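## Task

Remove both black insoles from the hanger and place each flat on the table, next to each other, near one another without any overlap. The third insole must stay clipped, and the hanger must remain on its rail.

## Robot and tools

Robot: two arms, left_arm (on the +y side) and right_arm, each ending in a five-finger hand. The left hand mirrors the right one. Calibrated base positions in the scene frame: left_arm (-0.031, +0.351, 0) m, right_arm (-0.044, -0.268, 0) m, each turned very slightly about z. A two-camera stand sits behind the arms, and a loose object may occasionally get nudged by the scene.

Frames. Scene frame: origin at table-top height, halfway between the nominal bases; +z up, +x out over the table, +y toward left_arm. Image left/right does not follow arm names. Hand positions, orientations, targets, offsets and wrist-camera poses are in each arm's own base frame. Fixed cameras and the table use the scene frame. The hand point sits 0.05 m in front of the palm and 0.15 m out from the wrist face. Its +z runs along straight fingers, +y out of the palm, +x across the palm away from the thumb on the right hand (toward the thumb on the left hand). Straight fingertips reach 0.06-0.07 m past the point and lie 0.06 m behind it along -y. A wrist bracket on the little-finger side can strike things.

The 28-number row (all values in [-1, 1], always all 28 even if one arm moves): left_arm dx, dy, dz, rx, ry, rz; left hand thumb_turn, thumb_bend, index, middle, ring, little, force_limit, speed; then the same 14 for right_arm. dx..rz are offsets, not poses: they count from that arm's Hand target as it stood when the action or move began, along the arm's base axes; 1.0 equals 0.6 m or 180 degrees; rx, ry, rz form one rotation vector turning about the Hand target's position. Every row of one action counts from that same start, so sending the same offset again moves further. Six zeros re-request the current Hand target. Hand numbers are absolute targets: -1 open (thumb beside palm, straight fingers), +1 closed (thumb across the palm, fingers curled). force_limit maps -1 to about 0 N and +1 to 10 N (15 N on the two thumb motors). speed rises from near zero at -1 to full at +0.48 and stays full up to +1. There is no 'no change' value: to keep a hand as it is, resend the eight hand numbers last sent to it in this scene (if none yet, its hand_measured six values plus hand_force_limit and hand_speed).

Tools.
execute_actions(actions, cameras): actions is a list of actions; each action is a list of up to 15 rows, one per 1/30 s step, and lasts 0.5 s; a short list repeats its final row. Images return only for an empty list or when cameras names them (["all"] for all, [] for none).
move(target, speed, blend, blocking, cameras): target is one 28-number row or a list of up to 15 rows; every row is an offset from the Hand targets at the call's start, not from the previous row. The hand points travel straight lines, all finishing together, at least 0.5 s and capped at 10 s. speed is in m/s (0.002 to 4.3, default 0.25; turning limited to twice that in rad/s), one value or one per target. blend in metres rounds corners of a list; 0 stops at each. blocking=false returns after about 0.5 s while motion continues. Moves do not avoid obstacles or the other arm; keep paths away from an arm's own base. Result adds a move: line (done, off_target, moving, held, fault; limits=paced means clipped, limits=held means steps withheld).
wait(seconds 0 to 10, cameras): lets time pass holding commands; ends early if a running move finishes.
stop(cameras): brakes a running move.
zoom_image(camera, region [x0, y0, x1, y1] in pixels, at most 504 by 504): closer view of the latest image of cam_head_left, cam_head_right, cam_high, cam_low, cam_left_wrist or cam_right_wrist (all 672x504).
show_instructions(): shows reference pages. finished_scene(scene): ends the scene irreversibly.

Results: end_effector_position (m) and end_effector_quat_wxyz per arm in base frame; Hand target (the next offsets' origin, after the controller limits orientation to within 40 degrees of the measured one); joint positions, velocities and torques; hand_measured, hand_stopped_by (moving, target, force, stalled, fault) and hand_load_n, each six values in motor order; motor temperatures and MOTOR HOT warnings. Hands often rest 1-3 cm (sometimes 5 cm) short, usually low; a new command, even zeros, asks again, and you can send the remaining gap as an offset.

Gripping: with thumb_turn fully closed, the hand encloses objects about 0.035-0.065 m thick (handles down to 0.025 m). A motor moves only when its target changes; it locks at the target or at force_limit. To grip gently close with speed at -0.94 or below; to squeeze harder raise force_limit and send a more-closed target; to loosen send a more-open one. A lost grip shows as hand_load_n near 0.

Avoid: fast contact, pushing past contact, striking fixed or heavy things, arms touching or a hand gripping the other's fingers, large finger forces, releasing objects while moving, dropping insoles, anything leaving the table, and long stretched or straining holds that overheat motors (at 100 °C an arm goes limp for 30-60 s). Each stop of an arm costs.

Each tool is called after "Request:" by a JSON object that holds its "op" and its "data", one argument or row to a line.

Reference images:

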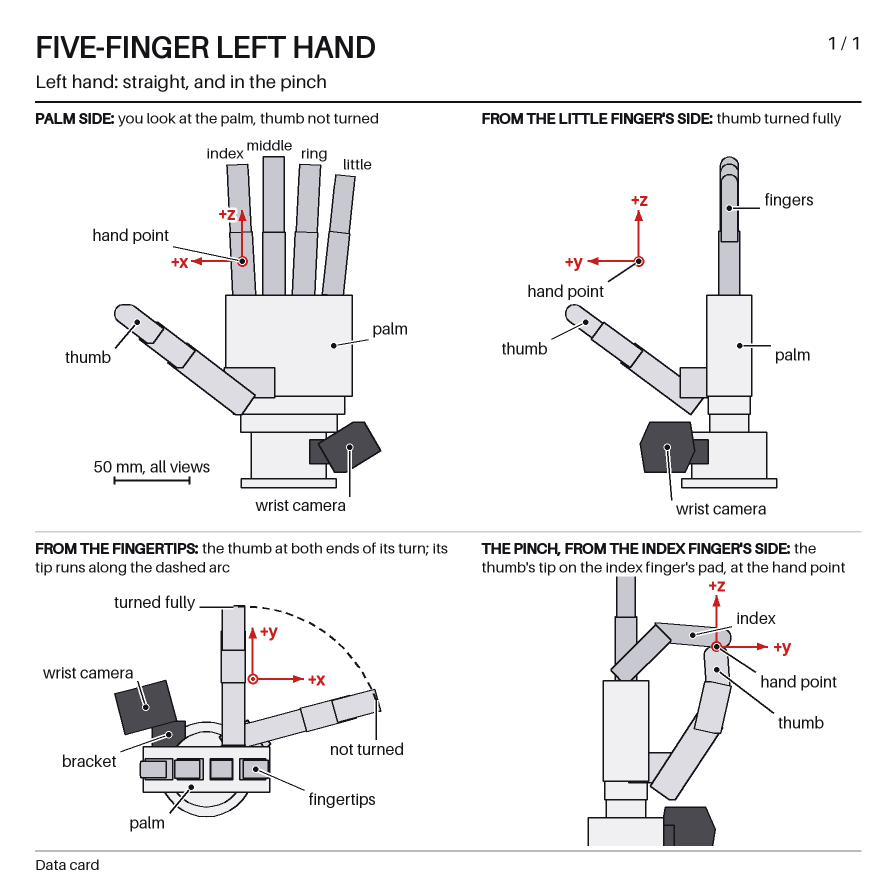

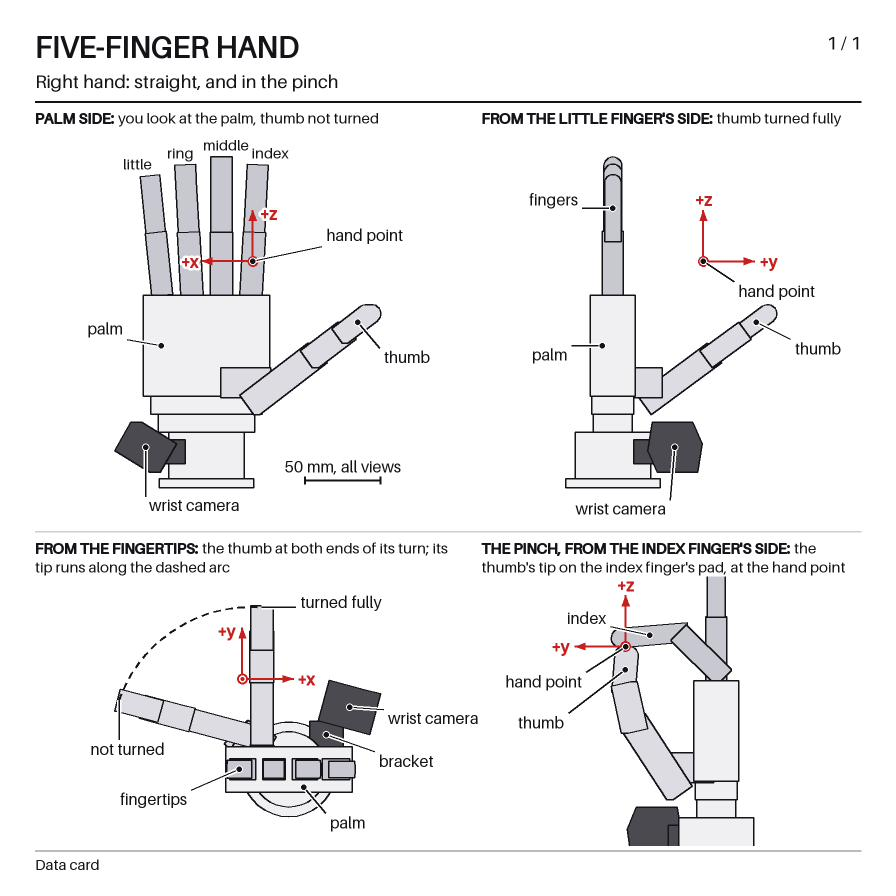

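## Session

Request:
{"op": "execute_actions", "data": {
  "actions": []
}}

Request:
{"op": "zoom_image", "data": {
  "camera": "cam_high",
  "region": [180, 80, 430, 320]
}}

Request:
{"op": "zoom_image", "data": {
  "camera": "cam_head_right",
  "region": [210, 90, 370, 250]
}}

Request:
{"op": "zoom_image", "data": {
  "camera": "cam_head_left",
  "region": [210, 90, 370, 250]
}}

Request:
{"op": "zoom_image", "data": {
  "camera": "cam_low",
  "region": [160, 20, 360, 220]
}}

Scene clock: 0.00 s.
left_arm: end_effector_position=(+0.2146, +0.1008, +0.1148) hand_measured=(-1.000, -1.000, -1.000, -1.000, -1.000, -1.000) hand_load_n=(+0.0, +0.0, +0.0, +0.0, +0.0, +0.0) hand_stopped_by=(target, target, target, target, target, target) hand_force_limit=0.00 hand_speed=-0.80 end_effector_quat_wxyz=(-0.226, -0.585, +0.776, +0.060) | right_arm: end_effector_position=(+0.2717, +0.4017, +0.2165) hand_measured=(-1.000, -1.000, -1.000, -1.000, -1.000, -1.000) hand_load_n=(+0.0, +0.0, +0.0, +0.0, +0.0, +0.0) hand_stopped_by=(target, target, target, target, target, target) hand_force_limit=0.00 hand_speed=-0.80 end_effector_quat_wxyz=(-0.018, +0.828, +0.022, +0.561)
Joint positions: left_arm=[0.387 1.557 1.047 -1.533 0 0.666] | right_arm=[1.355 1.501 1.142 -0.614 1.106 -0.645]
Joint velocities: within noise
Joint torques (N m): no reading
Motor temperatures (°C): left_arm=[22 24 23 25 22 22] | right_arm=[24 23 24 23 22 22]
Heat: left arm: hottest wrist pitch 25 °C; right arm: hottest waist 24 °C.
Hand target: left_arm +0.2227, +0.1042, +0.1200; -0.214, -0.587, +0.779, +0.056 | right_arm +0.2740, +0.4109, +0.2358; -0.039, +0.824, +0.008, +0.566
camera_calibration:
cam_left_wrist: T_world_to_cam=[[0.8054, -0.518917, -0.286453, -0.0900787], [-0.162448, -0.658018, 0.735271, 0.019442], [-0.570036, -0.545653, -0.614265, 0.364975], [0, 0, 0, 1]] pos_world=[0.283757, 0.1652, 0.184093]
cam_right_wrist: T_world_to_cam=[[0.135261, -0.968241, 0.21027, 0.306326], [-0.781285, -0.234742, -0.578352, 0.427851], [0.609343, -0.0860524, -0.788223, 0.152625], [0, 0, 0, 1]] pos_world=[0.199838, 0.410165, 0.30334]

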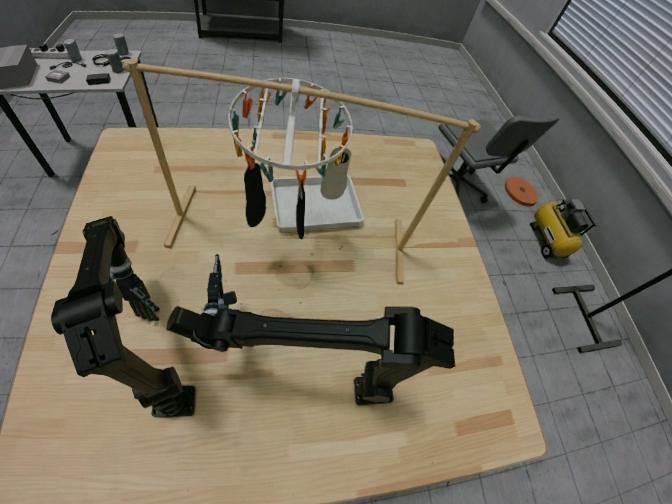

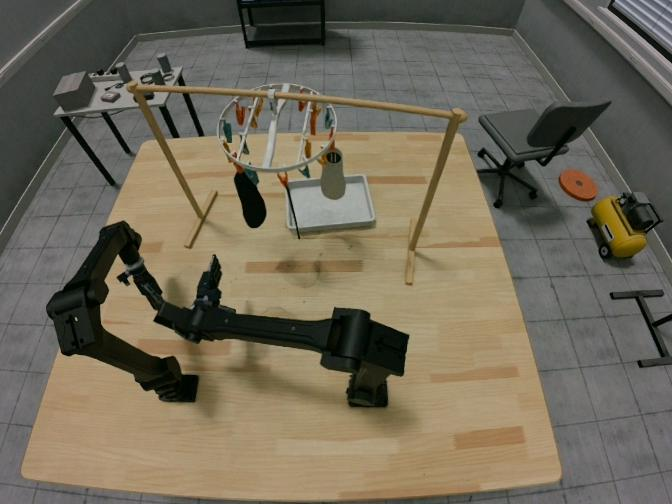

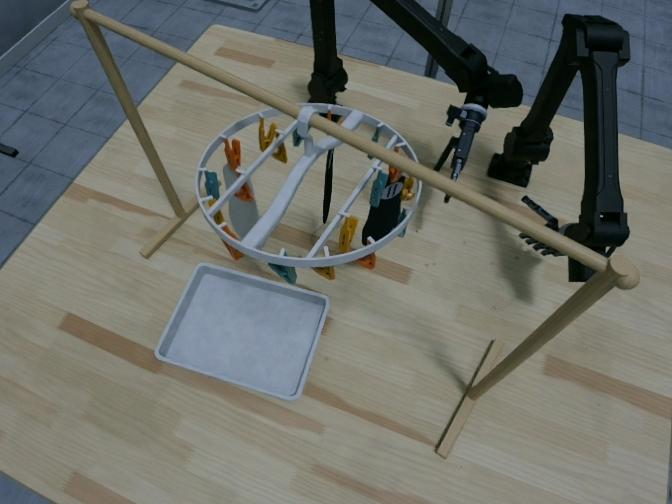

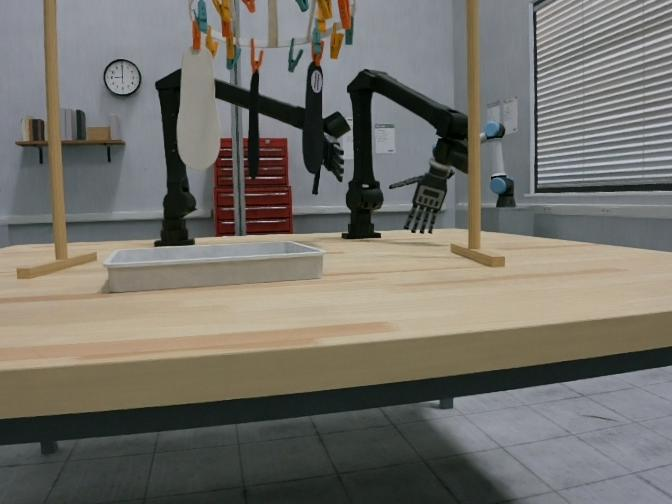

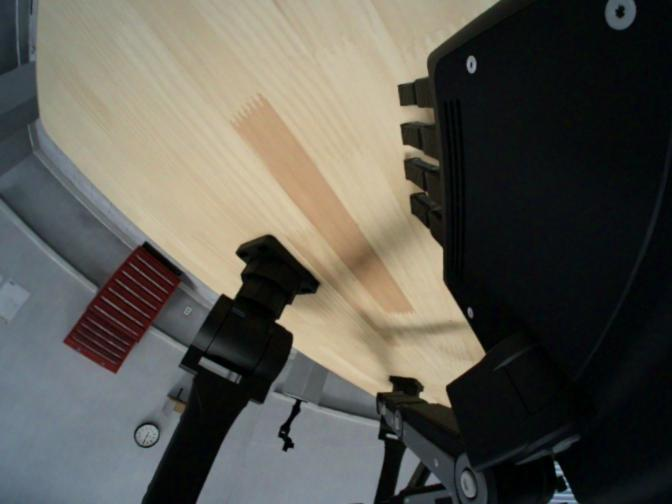

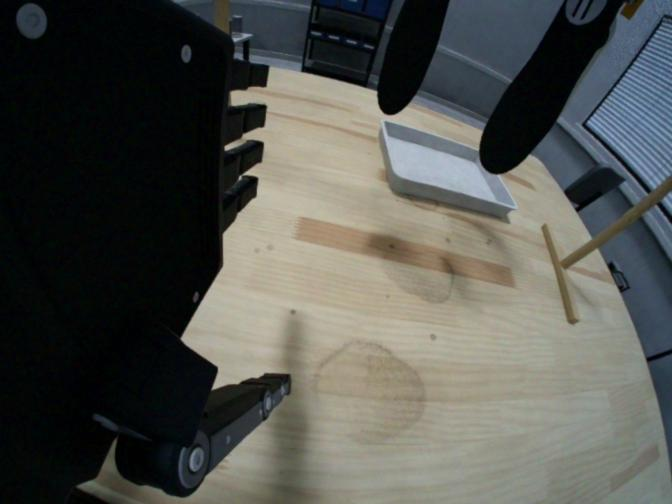

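Scaled by 2.016 from the camera's 672x504 image, which has a finer 960x720 frame.

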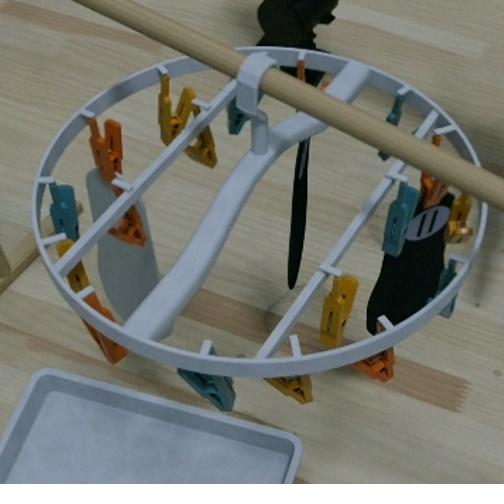

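Scaled by 3.150 from the camera's 672x504 image, which has a finer 960x720 frame.

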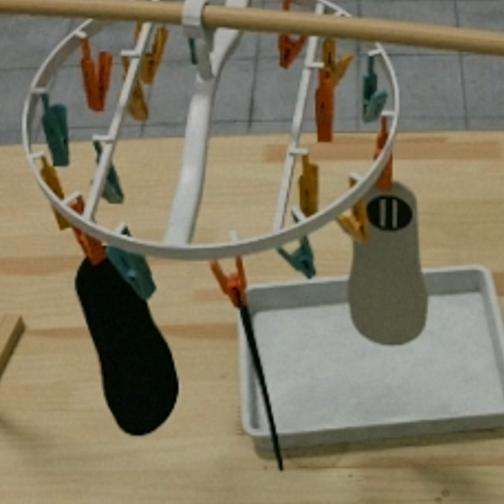

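Scaled by 3.150 from the camera's 672x504 image, which has a finer 960x720 frame.

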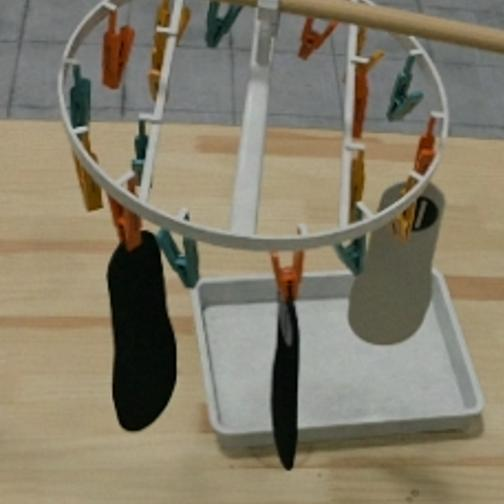

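Scaled by 2.520 from the camera's 672x504 image, which has a finer 960x720 frame.

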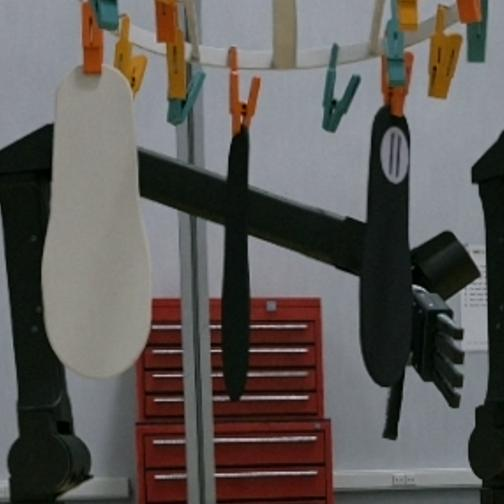

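Request:
{"op": "move", "data": {
  "target": [0,0,0,0,0,0,-1,-1,-1,-1,-1,-1,0,-0.8, 0.21,0.065,0.173,0.0247,-0.1174,0.1851,1,-1,-0.4,-0.4,-0.4,-0.4,0,0],
  "cameras": ["cam_head_right","cam_right_wrist"],
  "speed": 0.3
}}

Scene clock: 4.17 s.
left_arm: end_effector_position=(+0.2146, +0.1008, +0.1148) hand_measured=(-1.000, -1.000, -1.000, -1.000, -1.000, -1.000) hand_load_n=(+0.0, +0.0, +0.0, +0.0, +0.0, +0.0) hand_stopped_by=(target, target, target, target, target, target) hand_force_limit=0.00 hand_speed=-0.80 end_effector_quat_wxyz=(-0.226, -0.585, +0.776, +0.060) | right_arm: end_effector_position=(+0.3933, +0.4542, +0.3191) hand_measured=(+1.000, -1.000, -0.400, -0.400, -0.400, -0.400) hand_load_n=(+0.5, +0.0, +0.0, +0.0, +0.0, +0.0) hand_stopped_by=(target, target, target, target, target, target) hand_force_limit=0.00 hand_speed=0.00 end_effector_quat_wxyz=(-0.222, +0.681, +0.240, +0.655)
Joint positions: left_arm=[0.387 1.557 1.047 -1.533 0 0.666] | right_arm=[1.082 1.363 0.949 0.367 0.416 -1.564]
Joint torques (N m): left_arm=[0.5 -10.4 6.98 -0.61 0 0.07] | right_arm=[0.03 -13.45 9.87 2.41 -0.05 -0.23]
Heat: left arm: hottest wrist pitch 25 °C; right arm: hottest elbow 25 °C.
Hand target: left_arm +0.2227, +0.1042, +0.1200; -0.214, -0.587, +0.779, +0.056 | right_arm +0.4000, +0.4499, +0.3396; -0.227, +0.669, +0.227, +0.670
Off the commanded pose: left_arm 0.010 m, 2 deg | right_arm 0.022 m, 3 deg.
move: off_target (right_arm)
camera_calibration:
cam_right_wrist: T_world_to_cam=[[0.602667, -0.760512, 0.241691, 0.0308892], [-0.313783, -0.504323, -0.804486, 0.605275], [0.733712, 0.408999, -0.542574, -0.188168], [0, 0, 0, 1]] pos_world=[0.30937, 0.405706, 0.377375]
Images, in order (width x height): cam_head_right 672x504, cam_right_wrist 672x504.

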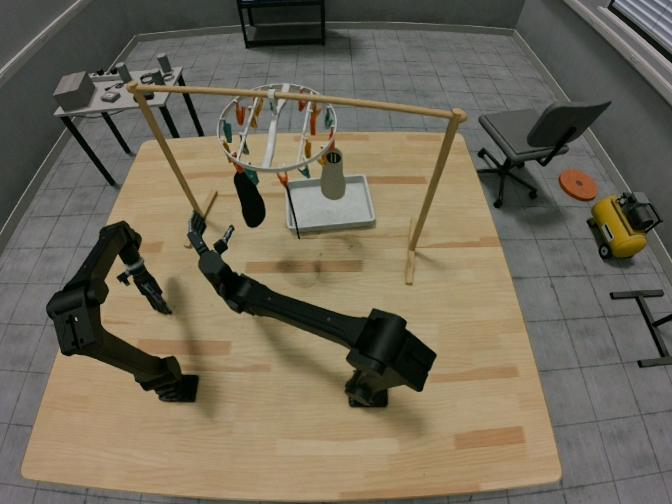

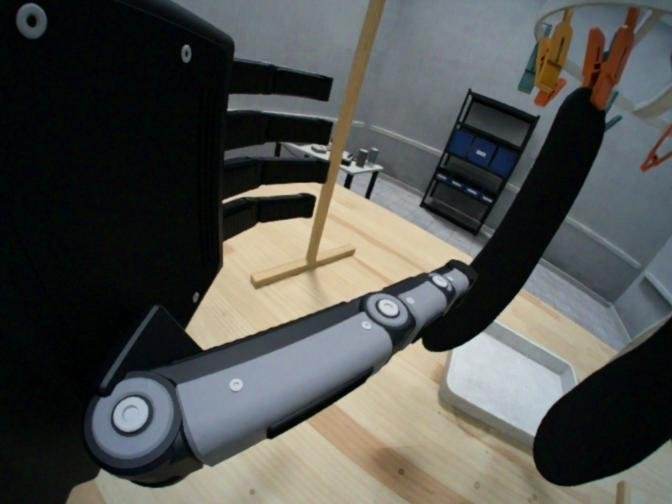

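Request:
{"op": "move", "data": {
  "target": [0,0,0,0,0,0,-1,-1,-1,-1,-1,-1,0,-0.8, 0.138,-0.075,-0.005,0,0,0,1,-1,-0.4,-0.4,-0.4,-0.4,0,0],
  "cameras": ["cam_right_wrist"],
  "speed": 0.15
}}

Scene clock: 6.53 s.
left_arm: end_effector_position=(+0.2146, +0.1008, +0.1148) hand_measured=(-1.000, -1.000, -1.000, -1.000, -1.000, -1.000) hand_load_n=(+0.0, +0.0, +0.0, +0.0, +0.0, +0.0) hand_stopped_by=(target, target, target, target, target, target) hand_force_limit=0.00 hand_speed=-0.80 end_effector_quat_wxyz=(-0.226, -0.585, +0.776, +0.060) | right_arm: end_effector_position=(+0.4722, +0.4045, +0.3085) hand_measured=(+1.000, -1.000, -0.400, -0.400, -0.400, -0.400) hand_load_n=(+0.0, +0.0, +0.0, +0.0, +0.0, +0.0) hand_stopped_by=(target, target, target, target, target, target) hand_force_limit=0.00 hand_speed=0.00 end_effector_quat_wxyz=(-0.222, +0.686, +0.239, +0.650)
Joint positions: left_arm=[0.387 1.557 1.047 -1.533 0 0.666] | right_arm=[0.867 1.382 0.947 0.376 0.202 -1.566]
Joint torques (N m): left_arm=[0.32 -10.52 7.01 -0.64 -0.01 0.06] | right_arm=[0.09 -12.63 11.77 2.5 -0.05 -0.21]
Heat: left arm: hottest wrist pitch 25 °C; right arm: hottest elbow 25 °C.
Hand target: left_arm +0.2227, +0.1042, +0.1200; -0.214, -0.587, +0.779, +0.056 | right_arm +0.4828, +0.4049, +0.3366; -0.227, +0.669, +0.227, +0.670
Off the commanded pose: left_arm 0.010 m, 2 deg | right_arm 0.030 m, 3 deg.
move: off_target (right_arm)
camera_calibration:
cam_right_wrist: T_world_to_cam=[[0.605334, -0.76013, 0.236163, -0.0515982], [-0.32571, -0.507268, -0.797867, 0.601285], [0.72628, 0.406056, -0.554649, -0.223135], [0, 0, 0, 1]] pos_world=[0.389138, 0.356397, 0.368169]
Images, in order (width x height): cam_right_wrist 672x504.

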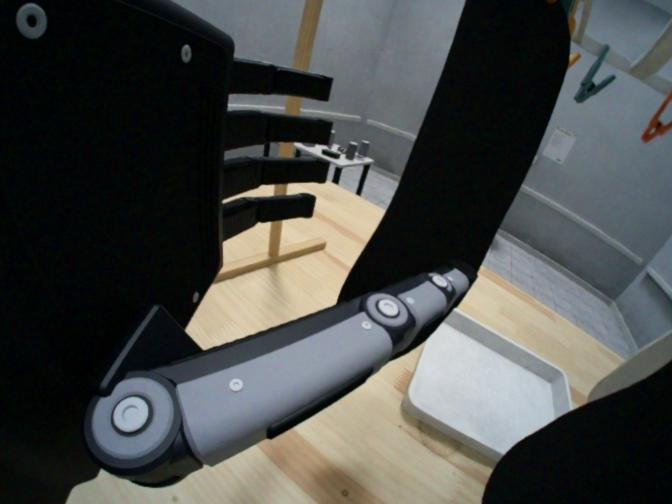

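Request:
{"op": "move", "data": {
  "target": [
    [0,0,0,0,0,0,-1,-1,-1,-1,-1,-1,0,-0.8, 0.047,-0.052,0,0,0,0,1,-1,-0.4,-0.4,-0.4,-0.4,0,0],
    [0,0,0,0,0,0,-1,-1,-1,-1,-1,-1,0,-0.8, 0.047,-0.052,0,0,0,0,1,-0.25,0,0,0,0,-0.5,-0.4]
  ],
  "cameras": ["cam_right_wrist"],
  "speed": 0.12
}}

Scene clock: 10.20 s.
left_arm: end_effector_position=(+0.2146, +0.1008, +0.1148) hand_measured=(-1.000, -1.000, -1.000, -1.000, -1.000, -1.000) hand_load_n=(+0.0, +0.0, +0.0, +0.0, +0.0, +0.0) hand_stopped_by=(target, target, target, target, target, target) hand_force_limit=0.00 hand_speed=-0.80 end_effector_quat_wxyz=(-0.226, -0.585, +0.776, +0.060) | right_arm: end_effector_position=(+0.5024, +0.3761, +0.3080) hand_measured=(+1.000, -0.250, +0.000, +0.000, +0.000, +0.000) hand_load_n=(+0.0, +0.0, +0.5, +0.0, +0.0, +0.0) hand_stopped_by=(target, target, target, target, target, target) hand_force_limit=-0.50 hand_speed=-0.40 end_effector_quat_wxyz=(-0.224, +0.687, +0.238, +0.649)
Joint positions: left_arm=[0.387 1.557 1.047 -1.533 0 0.666] | right_arm=[0.772 1.382 0.947 0.376 0.107 -1.566]
Joint torques (N m): left_arm=[0.44 -10.46 6.99 -0.62 -0.01 0.06] | right_arm=[0.5 -12.98 11.14 2.51 -0.06 -0.23]
Heat: left arm: hottest wrist pitch 25 °C; right arm: hottest elbow 26 °C.
Hand target: left_arm +0.2227, +0.1042, +0.1200; -0.214, -0.587, +0.779, +0.056 | right_arm +0.5110, +0.3737, +0.3366; -0.227, +0.669, +0.227, +0.670
Off the commanded pose: left_arm 0.010 m, 2 deg | right_arm 0.030 m, 3 deg.
move: off_target (right_arm); target 2's new numbers were sent with right_arm's hand 0.030 m and 3 deg from that target
camera_calibration:
cam_right_wrist: T_world_to_cam=[[0.606082, -0.761162, 0.23086, -0.0897417], [-0.328993, -0.504147, -0.798498, 0.597056], [0.724174, 0.408004, -0.555972, -0.233107], [0, 0, 0, 1]] pos_world=[0.419629, 0.327805, 0.367865]
Images, in order (width x height): cam_right_wrist 672x504.

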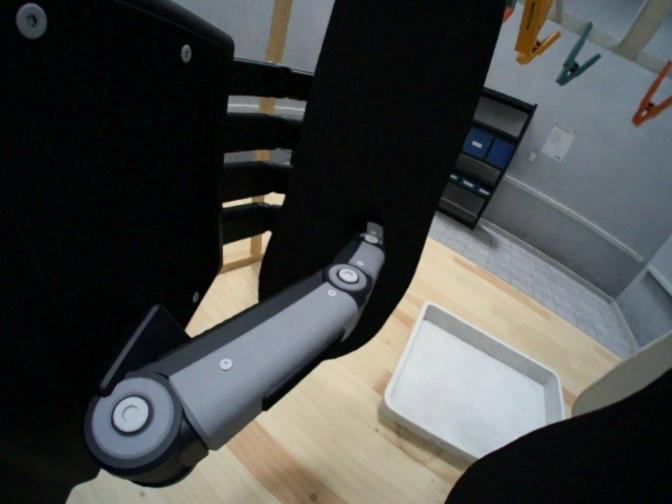

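Request:
{"op": "move", "data": {
  "target": [
    [0,0,0,0,0,0,-1,-1,-1,-1,-1,-1,0,-0.8, 0,0,0,0,0,0,1,0.6,0.5,0.5,0.18,0.18,0.2,-0.9],
    [0,0,0,0,0,0,-1,-1,-1,-1,-1,-1,0,-0.8, -0.04,0.015,-0.16,0,0,0,1,0.6,0.5,0.5,0.18,0.18,0.2,-0.9],
    [0,0,0,0,0,0,-1,-1,-1,-1,-1,-1,0,-0.8, -0.12,0.03,-0.27,0,0,0,1,0.6,0.5,0.5,0.18,0.18,0.2,-0.9]
  ],
  "cameras": ["cam_right_wrist","cam_high","cam_low"],
  "speed": 0.12,
  "blend": [0,0.02,0]
}}

Scene clock: 14.67 s.
left_arm: end_effector_position=(+0.2146, +0.1008, +0.1148) hand_measured=(-1.000, -1.000, -1.000, -1.000, -1.000, -1.000) hand_load_n=(+0.0, -0.5, +0.0, +0.0, +0.0, +0.0) hand_stopped_by=(target, target, target, target, target, target) hand_force_limit=0.00 hand_speed=-0.80 end_effector_quat_wxyz=(-0.226, -0.585, +0.776, +0.060) | right_arm: end_effector_position=(+0.4373, +0.3792, +0.1453) hand_measured=(+1.000, -0.128, +0.230, +0.202, +0.180, +0.180) hand_load_n=(-0.5, +7.5, +7.5, +7.5, +0.0, +0.0) hand_stopped_by=(target, force, force, force, target, target) hand_force_limit=0.20 hand_speed=-0.90 end_effector_quat_wxyz=(-0.208, +0.690, +0.241, +0.650)
Joint positions: left_arm=[0.387 1.557 1.047 -1.533 0 0.666] | right_arm=[0.902 1.613 0.653 0.891 0.256 -1.579]
Joint torques (N m): left_arm=[0.5 -10.46 7.01 -0.61 -0.01 0.06] | right_arm=[1.49 -14.33 8.09 2.73 0.15 -0.05]
Heat: left arm: hottest wrist pitch 25 °C; right arm: hottest elbow 26 °C.
Hand target: left_arm +0.2227, +0.1042, +0.1200; -0.214, -0.587, +0.779, +0.056 | right_arm +0.4390, +0.3917, +0.1746; -0.227, +0.669, +0.227, +0.670
Off the commanded pose: left_arm 0.010 m, 2 deg | right_arm 0.032 m, 4 deg.
move: off_target (right_arm)
camera_calibration:
cam_right_wrist: T_world_to_cam=[[0.590782, -0.765395, 0.255237, -0.00560657], [-0.331887, -0.518878, -0.787792, 0.452458], [0.735409, 0.380703, -0.560569, -0.271494], [0, 0, 0, 1]] pos_world=[0.353136, 0.333838, 0.205683]
Images, in order (width x height): cam_high 672x504, cam_low 672x504, cam_right_wrist 672x504.

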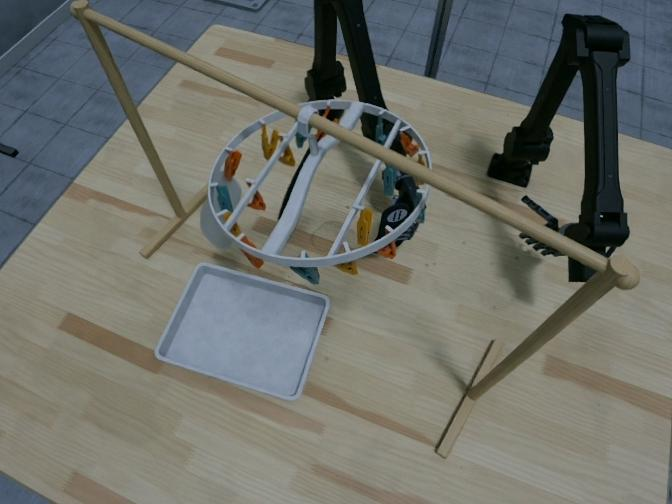

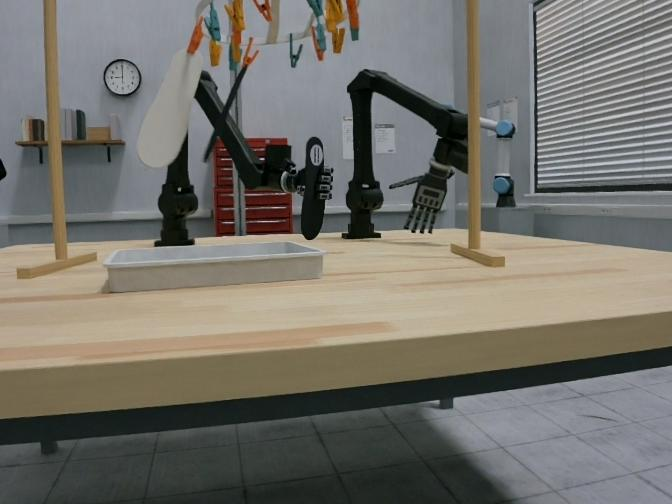

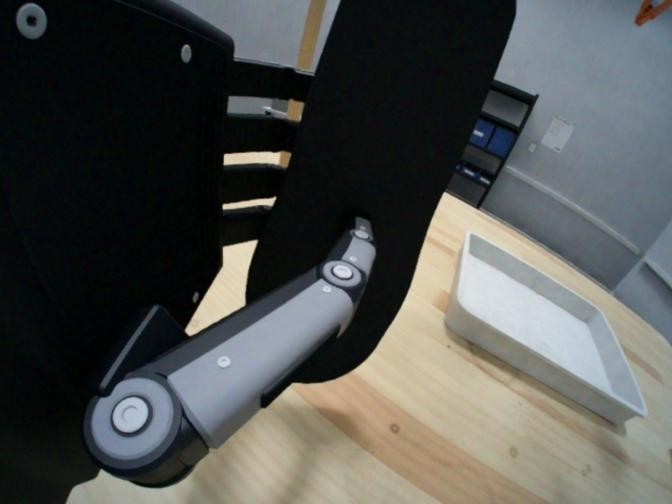

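Request:
{"op": "move", "data": {
  "target": [
    [0,0,0,0,0,0,-1,-1,-1,-1,-1,-1,0,-0.8, -0.115,-0.02,0.192,0,0,0,1,0.6,0.5,0.5,0.18,0.18,0.2,-0.9],
    [0,0,0,0,0,0,-1,-1,-1,-1,-1,-1,0,-0.8, -0.265,-0.045,0.026,-0.1962,0.4652,-0.127,1,0.6,0.5,0.5,0.18,0.18,0.2,-0.9],
    [0,0,0,0,0,0,-1,-1,-1,-1,-1,-1,0,-0.8, -0.265,-0.045,-0.205,-0.1962,0.4652,-0.127,1,0.6,0.5,0.5,0.18,0.18,0.2,-0.9],
    [0,0,0,0,0,0,-1,-1,-1,-1,-1,-1,0,-0.8, -0.265,-0.045,-0.261,-0.1962,0.4652,-0.127,1,0.6,0.5,0.5,0.18,0.18,0.2,-0.9]
  ],
  "cameras": ["cam_right_wrist","cam_high","cam_low","cam_head_left"],
  "speed": [0.3,0.35,0.2,0.06],
  "blend": [0.04,0.03,0.005,0]
}}

Scene clock: 20.13 s.
left_arm: end_effector_position=(+0.2146, +0.1008, +0.1148) hand_measured=(-1.000, -1.000, -1.000, -1.000, -1.000, -1.000) hand_load_n=(+0.0, +0.0, +0.0, +0.0, +0.0, +0.0) hand_stopped_by=(target, target, target, target, target, target) hand_force_limit=0.00 hand_speed=-0.80 end_effector_quat_wxyz=(-0.226, -0.585, +0.776, +0.060) | right_arm: end_effector_position=(+0.2728, +0.3630, +0.0217) hand_measured=(+1.000, -0.128, +0.230, +0.202, +0.180, +0.180) hand_load_n=(-0.5, +7.5, +7.5, +7.5, -0.5, -1.0) hand_stopped_by=(target, force, force, force, target, target) hand_force_limit=0.20 hand_speed=-0.90 end_effector_quat_wxyz=(+0.006, +0.997, +0.082, -0.003)
Joint positions: left_arm=[0.387 1.557 1.047 -1.533 0 0.666] | right_arm=[0.971 1.843 1.329 -1.069 0.003 -0.764]
Joint torques (N m): left_arm=[0.56 -10.4 7.02 -0.61 -0.01 0.06] | right_arm=[0.09 -16.44 7.28 0.73 -0.03 0]
Heat: left arm: hottest wrist pitch 25 °C; right arm: hottest elbow 27 °C.
Hand target: left_arm +0.2227, +0.1042, +0.1200; -0.214, -0.587, +0.779, +0.056 | right_arm +0.2801, +0.3648, +0.0180; -0.001, +0.997, +0.073, +0.000
Off the commanded pose: left_arm 0.010 m, 2 deg | right_arm 0.008 m, 1 deg.
move: done
camera_calibration:
cam_right_wrist: T_world_to_cam=[[0.386367, -0.922226, 0.014826, 0.22872], [-0.785036, -0.320368, 0.530172, 0.315132], [-0.484189, -0.21648, -0.84776, 0.342016], [0, 0, 0, 1]] pos_world=[0.32462, 0.385929, 0.119482]
Images, in order (width x height): cam_head_left 672x504, cam_high 672x504, cam_low 672x504, cam_right_wrist 672x504.

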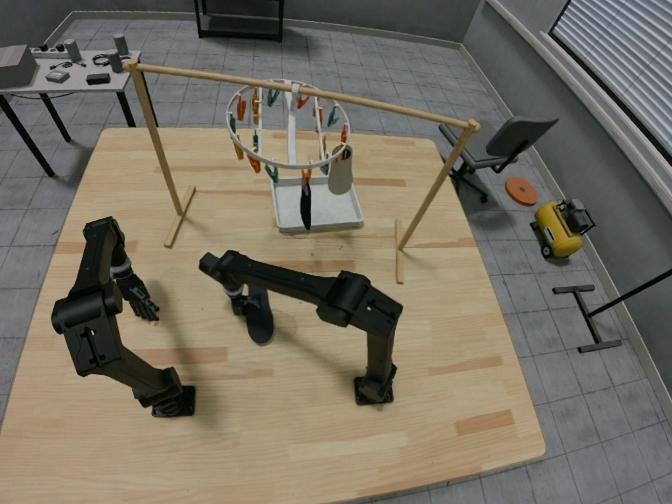

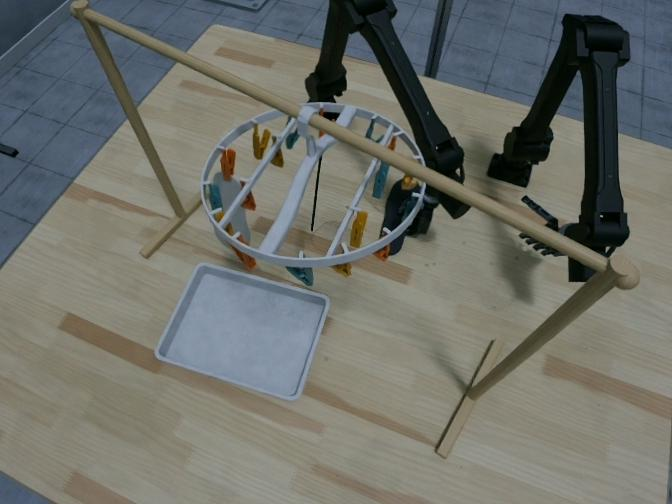

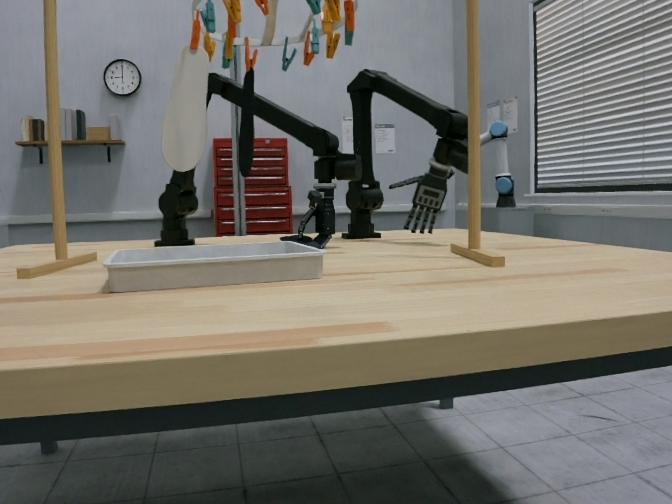

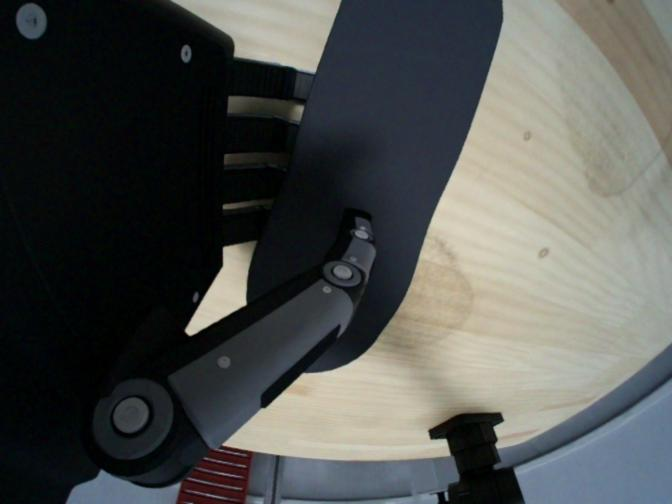

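Request:
{"op": "move", "data": {
  "target": [
    [0,0,0,0,0,0,-1,-1,-1,-1,-1,-1,0,-0.8, 0,0,0.001,0,0,0,1,-1,0.23,0.202,0.18,0.18,0.2,0],
    [0,0,0,0,0,0,-1,-1,-1,-1,-1,-1,0,-0.8, 0,0,0.017,0,0,0,1,-1,0,0,0,0,0.2,0],
    [0,0,0,0,0,0,-1,-1,-1,-1,-1,-1,0,-0.8, 0,0,0.05,0,0,0,1,-1,-0.3,-0.3,-0.3,-0.3,0.2,0],
    [0,0,0,0,0,0,-1,-1,-1,-1,-1,-1,0,-0.8, 0.002,-0.013,0.074,0,0,0,1,-1,-0.6,-0.6,-0.6,-0.6,0.2,0],
    [0,0,0,0,0,0,-1,-1,-1,-1,-1,-1,0,-0.8, 0.003,-0.023,0.093,0,0,0,1,-1,-1,-1,-1,-1,0.2,0]
  ],
  "cameras": ["cam_right_wrist"],
  "speed": 0.1
}}

Scene clock: 29.10 s.
left_arm: end_effector_position=(+0.2146, +0.1008, +0.1148) hand_measured=(-1.000, -1.000, -1.000, -1.000, -1.000, -1.000) hand_load_n=(+0.0, +0.0, +0.0, +0.0, +0.0, +0.0) hand_stopped_by=(target, target, target, target, target, target) hand_force_limit=0.00 hand_speed=-0.80 end_effector_quat_wxyz=(-0.226, -0.585, +0.776, +0.060) | right_arm: end_effector_position=(+0.2758, +0.3407, +0.0747) hand_measured=(+1.000, -1.000, -1.000, -1.000, -1.000, -1.000) hand_load_n=(+0.0, +0.0, +0.0, -0.5, +0.0, +0.0) hand_stopped_by=(target, target, target, target, target, target) hand_force_limit=0.20 hand_speed=0.00 end_effector_quat_wxyz=(+0.007, +0.998, +0.068, -0.004)
Joint positions: left_arm=[0.387 1.557 1.047 -1.533 0 0.666] | right_arm=[0.937 1.748 1.346 -1.185 0.002 -0.769]
Joint torques (N m): left_arm=[0.44 -10.4 7.01 -0.61 -0.01 0.06] | right_arm=[1.08 -15.21 9.36 0.5 -0.03 -0.16]
Heat: left arm: hottest elbow 25 °C; right arm: hottest elbow 28 °C.
Hand target: left_arm +0.2227, +0.1042, +0.1200; -0.214, -0.587, +0.779, +0.056 | right_arm +0.2819, +0.3510, +0.0738; -0.001, +0.997, +0.073, +0.000
Off the commanded pose: left_arm 0.010 m, 2 deg | right_arm 0.012 m, 1 deg.
move: off_target (right_arm); target 3's new numbers were sent with right_arm's hand 0.020 m and 2 deg from that target; target 4's new numbers were sent with right_arm's hand 0.015 m and 1 deg from that target; target 5's new numbers were sent with right_arm's hand 0.011 m and 1 deg from that target
camera_calibration:
cam_right_wrist: T_world_to_cam=[[0.359965, -0.932814, 0.0168291, 0.216896], [-0.792279, -0.296109, 0.533492, 0.275646], [-0.492665, -0.205372, -0.845638, 0.381956], [0, 0, 0, 1]] pos_world=[0.32849, 0.362388, 0.172292]
Images, in order (width x height): cam_right_wrist 672x504.

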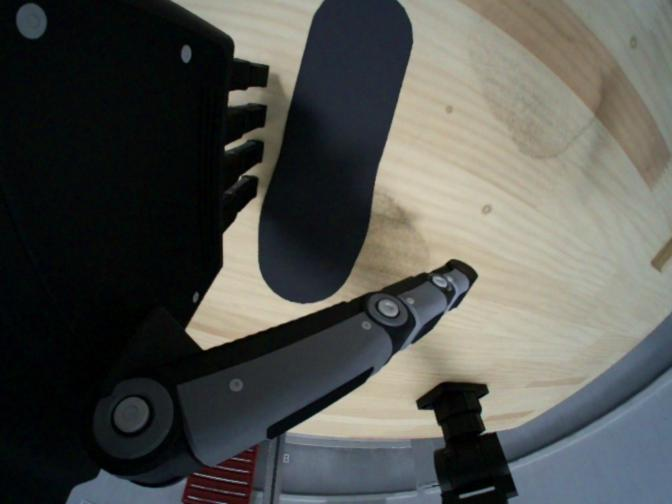

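Request:
{"op": "move", "data": {
  "target": [
    [0,0,0,0,0,0,-1,-1,-1,-1,-1,-1,0,-0.8, 0,0.05,0.02,0,0,0,1,-1,-1,-1,-1,-1,0.2,0],
    [0,0,0,0,0,0,-1,-1,-1,-1,-1,-1,0,-0.8, 0,0.03,0.28,0,0,0,1,-1,-1,-1,-1,-1,0.2,0],
    [0,0,0,0,0,0,-1,-1,-1,-1,-1,-1,0,-0.8, -0.04,-0.28,0.28,0,0,-0.2,1,-1,-1,-1,-1,-1,0.2,0],
    [0.129,-0.507,0.267,-0.1263,-0.1277,-0.7292,-1,-1,-1,-1,-1,-1,0,-0.8, -0.08,-0.72,0.29,0,0,-0.42,1,-1,-1,-1,-1,-1,0.2,0]
  ],
  "cameras": ["all"],
  "speed": [0.15,0.35,0.4,0.45],
  "blend": [0.01,0.04,0.04,0]
}}

Request:
{"op": "zoom_image", "data": {
  "camera": "cam_high",
  "region": [180, 80, 430, 320]
}}

Request:
{"op": "zoom_image", "data": {
  "camera": "cam_head_right",
  "region": [210, 90, 370, 250]
}}

Request:
{"op": "zoom_image", "data": {
  "camera": "cam_head_left",
  "region": [210, 90, 370, 250]
}}

Request:
{"op": "zoom_image", "data": {
  "camera": "cam_low",
  "region": [160, 20, 360, 220]
}}

Scene clock: 35.27 s.
left_arm: end_effector_position=(+0.2917, -0.1889, +0.2575) hand_measured=(-1.000, -1.000, -1.000, -1.000, -1.000, -1.000) hand_load_n=(+0.0, +0.0, +0.0, +0.0, +0.0, +0.0) hand_stopped_by=(target, target, target, target, target, target) hand_force_limit=0.00 hand_speed=-0.80 end_effector_quat_wxyz=(-0.031, +0.492, +0.870, +0.009) | right_arm: end_effector_position=(+0.2295, -0.0768, +0.2379) hand_measured=(+1.000, -1.000, -1.000, -1.000, -1.000, -1.000) hand_load_n=(+0.0, +0.0, +0.0, +0.0, +0.0, +0.0) hand_stopped_by=(target, target, target, target, target, target) hand_force_limit=0.20 hand_speed=0.00 end_effector_quat_wxyz=(+0.003, +0.833, -0.553, -0.008)
Joint positions: left_arm=[-0.767 1.312 1.338 -1.661 -0.003 1.834] | right_arm=[-0.267 1.155 1.156 -1.59 0.001 -0.666]
Joint torques (N m): left_arm=[-0.15 -8.94 10.7 0.24 0.07 0.17] | right_arm=[-0.09 -7.24 10.61 -0.16 0.01 -0.16]
Heat: left arm: hottest elbow 25 °C; right arm: hottest elbow 28 °C.
Hand target: left_arm +0.3000, -0.2000, +0.2802; +0.000, +0.500, +0.866, +0.000 | right_arm +0.2338, -0.0810, +0.2478; +0.000, +0.833, -0.554, +0.001
Off the commanded pose: left_arm 0.027 m, 4 deg | right_arm 0.012 m, 1 deg.
move: off_target (left_arm, right_arm)
camera_calibration:
cam_left_wrist: T_world_to_cam=[[-0.95347, -0.300609, 0.0230212, 0.212827], [-0.244812, 0.816533, 0.52282, 0.0938515], [-0.175962, 0.492857, -0.852132, 0.480923], [0, 0, 0, 1]] pos_world=[0.310525, -0.249682, 0.355843]
cam_right_wrist: T_world_to_cam=[[-0.807226, -0.589978, 0.017648, 0.135418], [-0.491196, 0.688048, 0.534151, 0.034619], [-0.32728, 0.422512, -0.845205, 0.421525], [0, 0, 0, 1]] pos_world=[0.264274, -0.122025, 0.335394]

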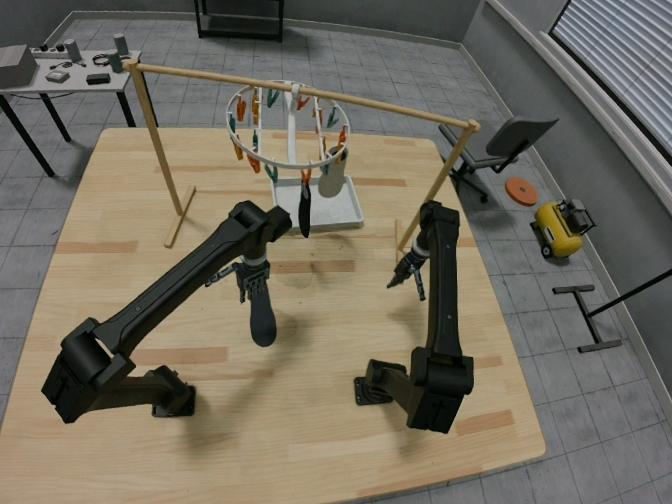

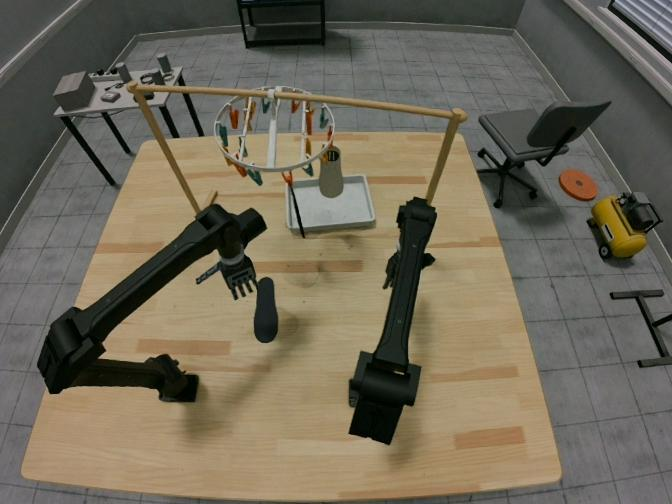

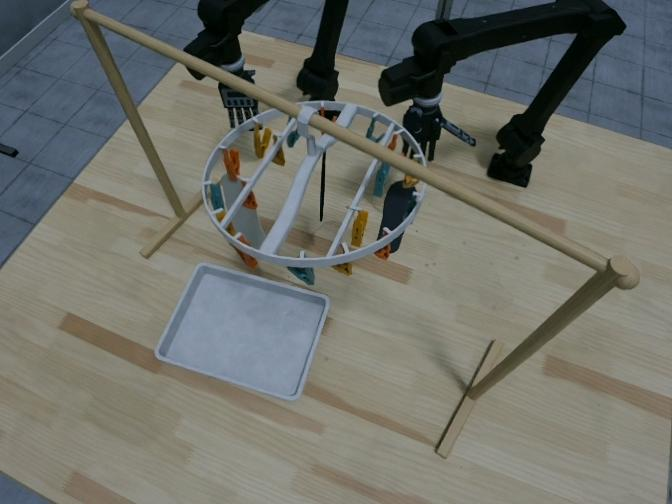

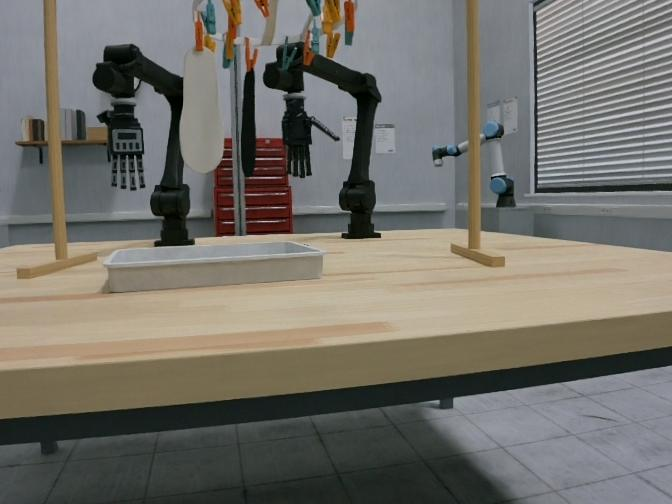

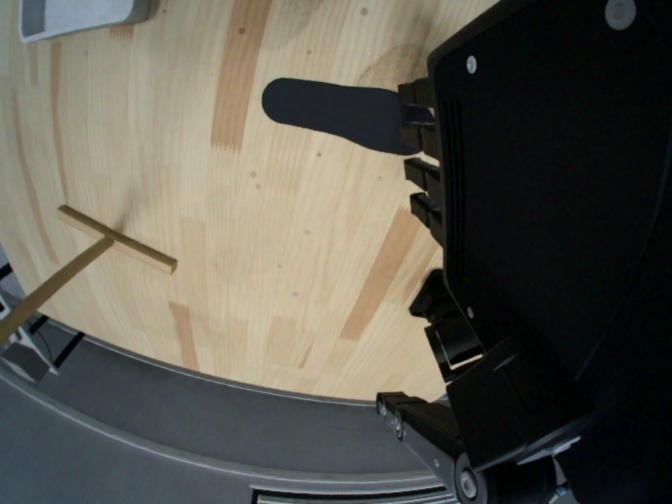

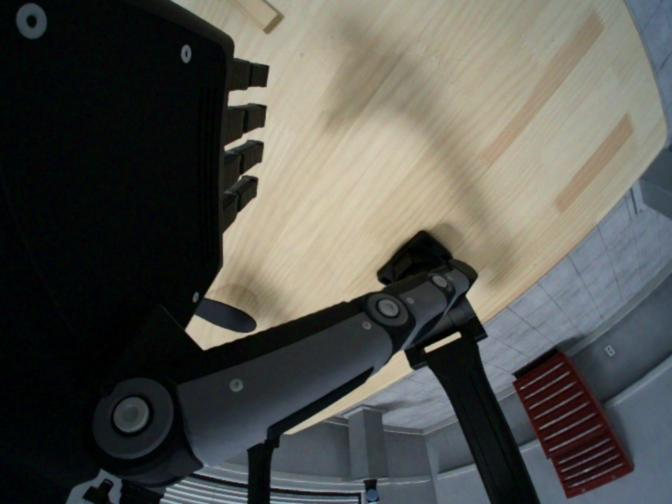

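Scaled by 2.016 from the camera's 672x504 image, which has a finer 960x720 frame.

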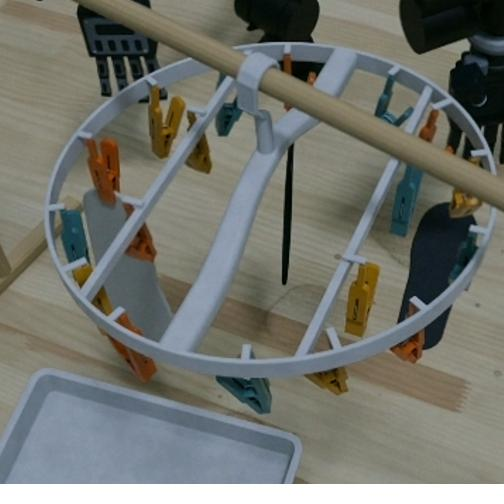

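Scaled by 3.150 from the camera's 672x504 image, which has a finer 960x720 frame.

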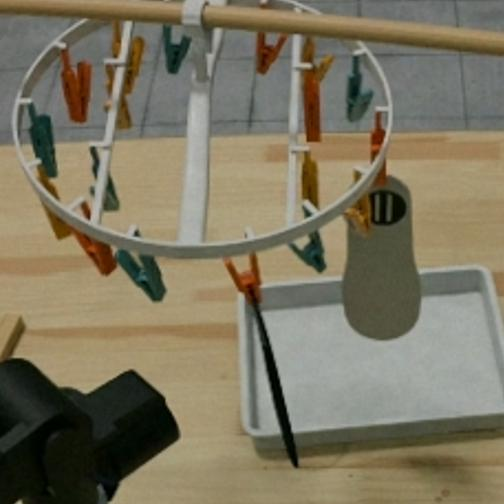

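Scaled by 3.150 from the camera's 672x504 image, which has a finer 960x720 frame.

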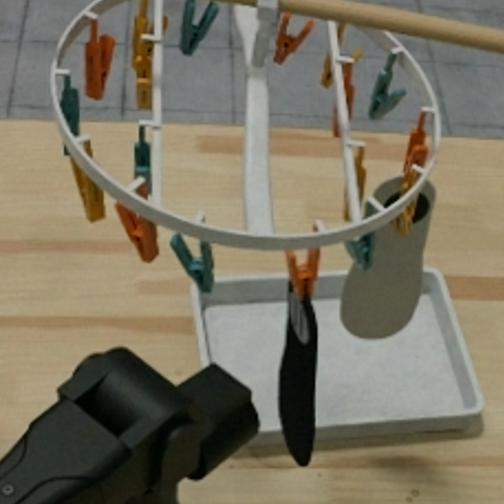

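Scaled by 2.520 from the camera's 672x504 image, which has a finer 960x720 frame.

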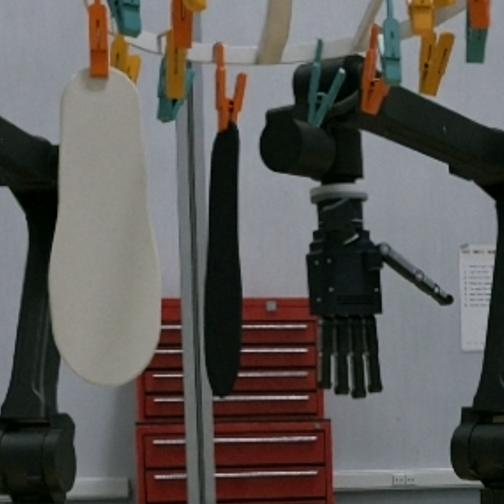

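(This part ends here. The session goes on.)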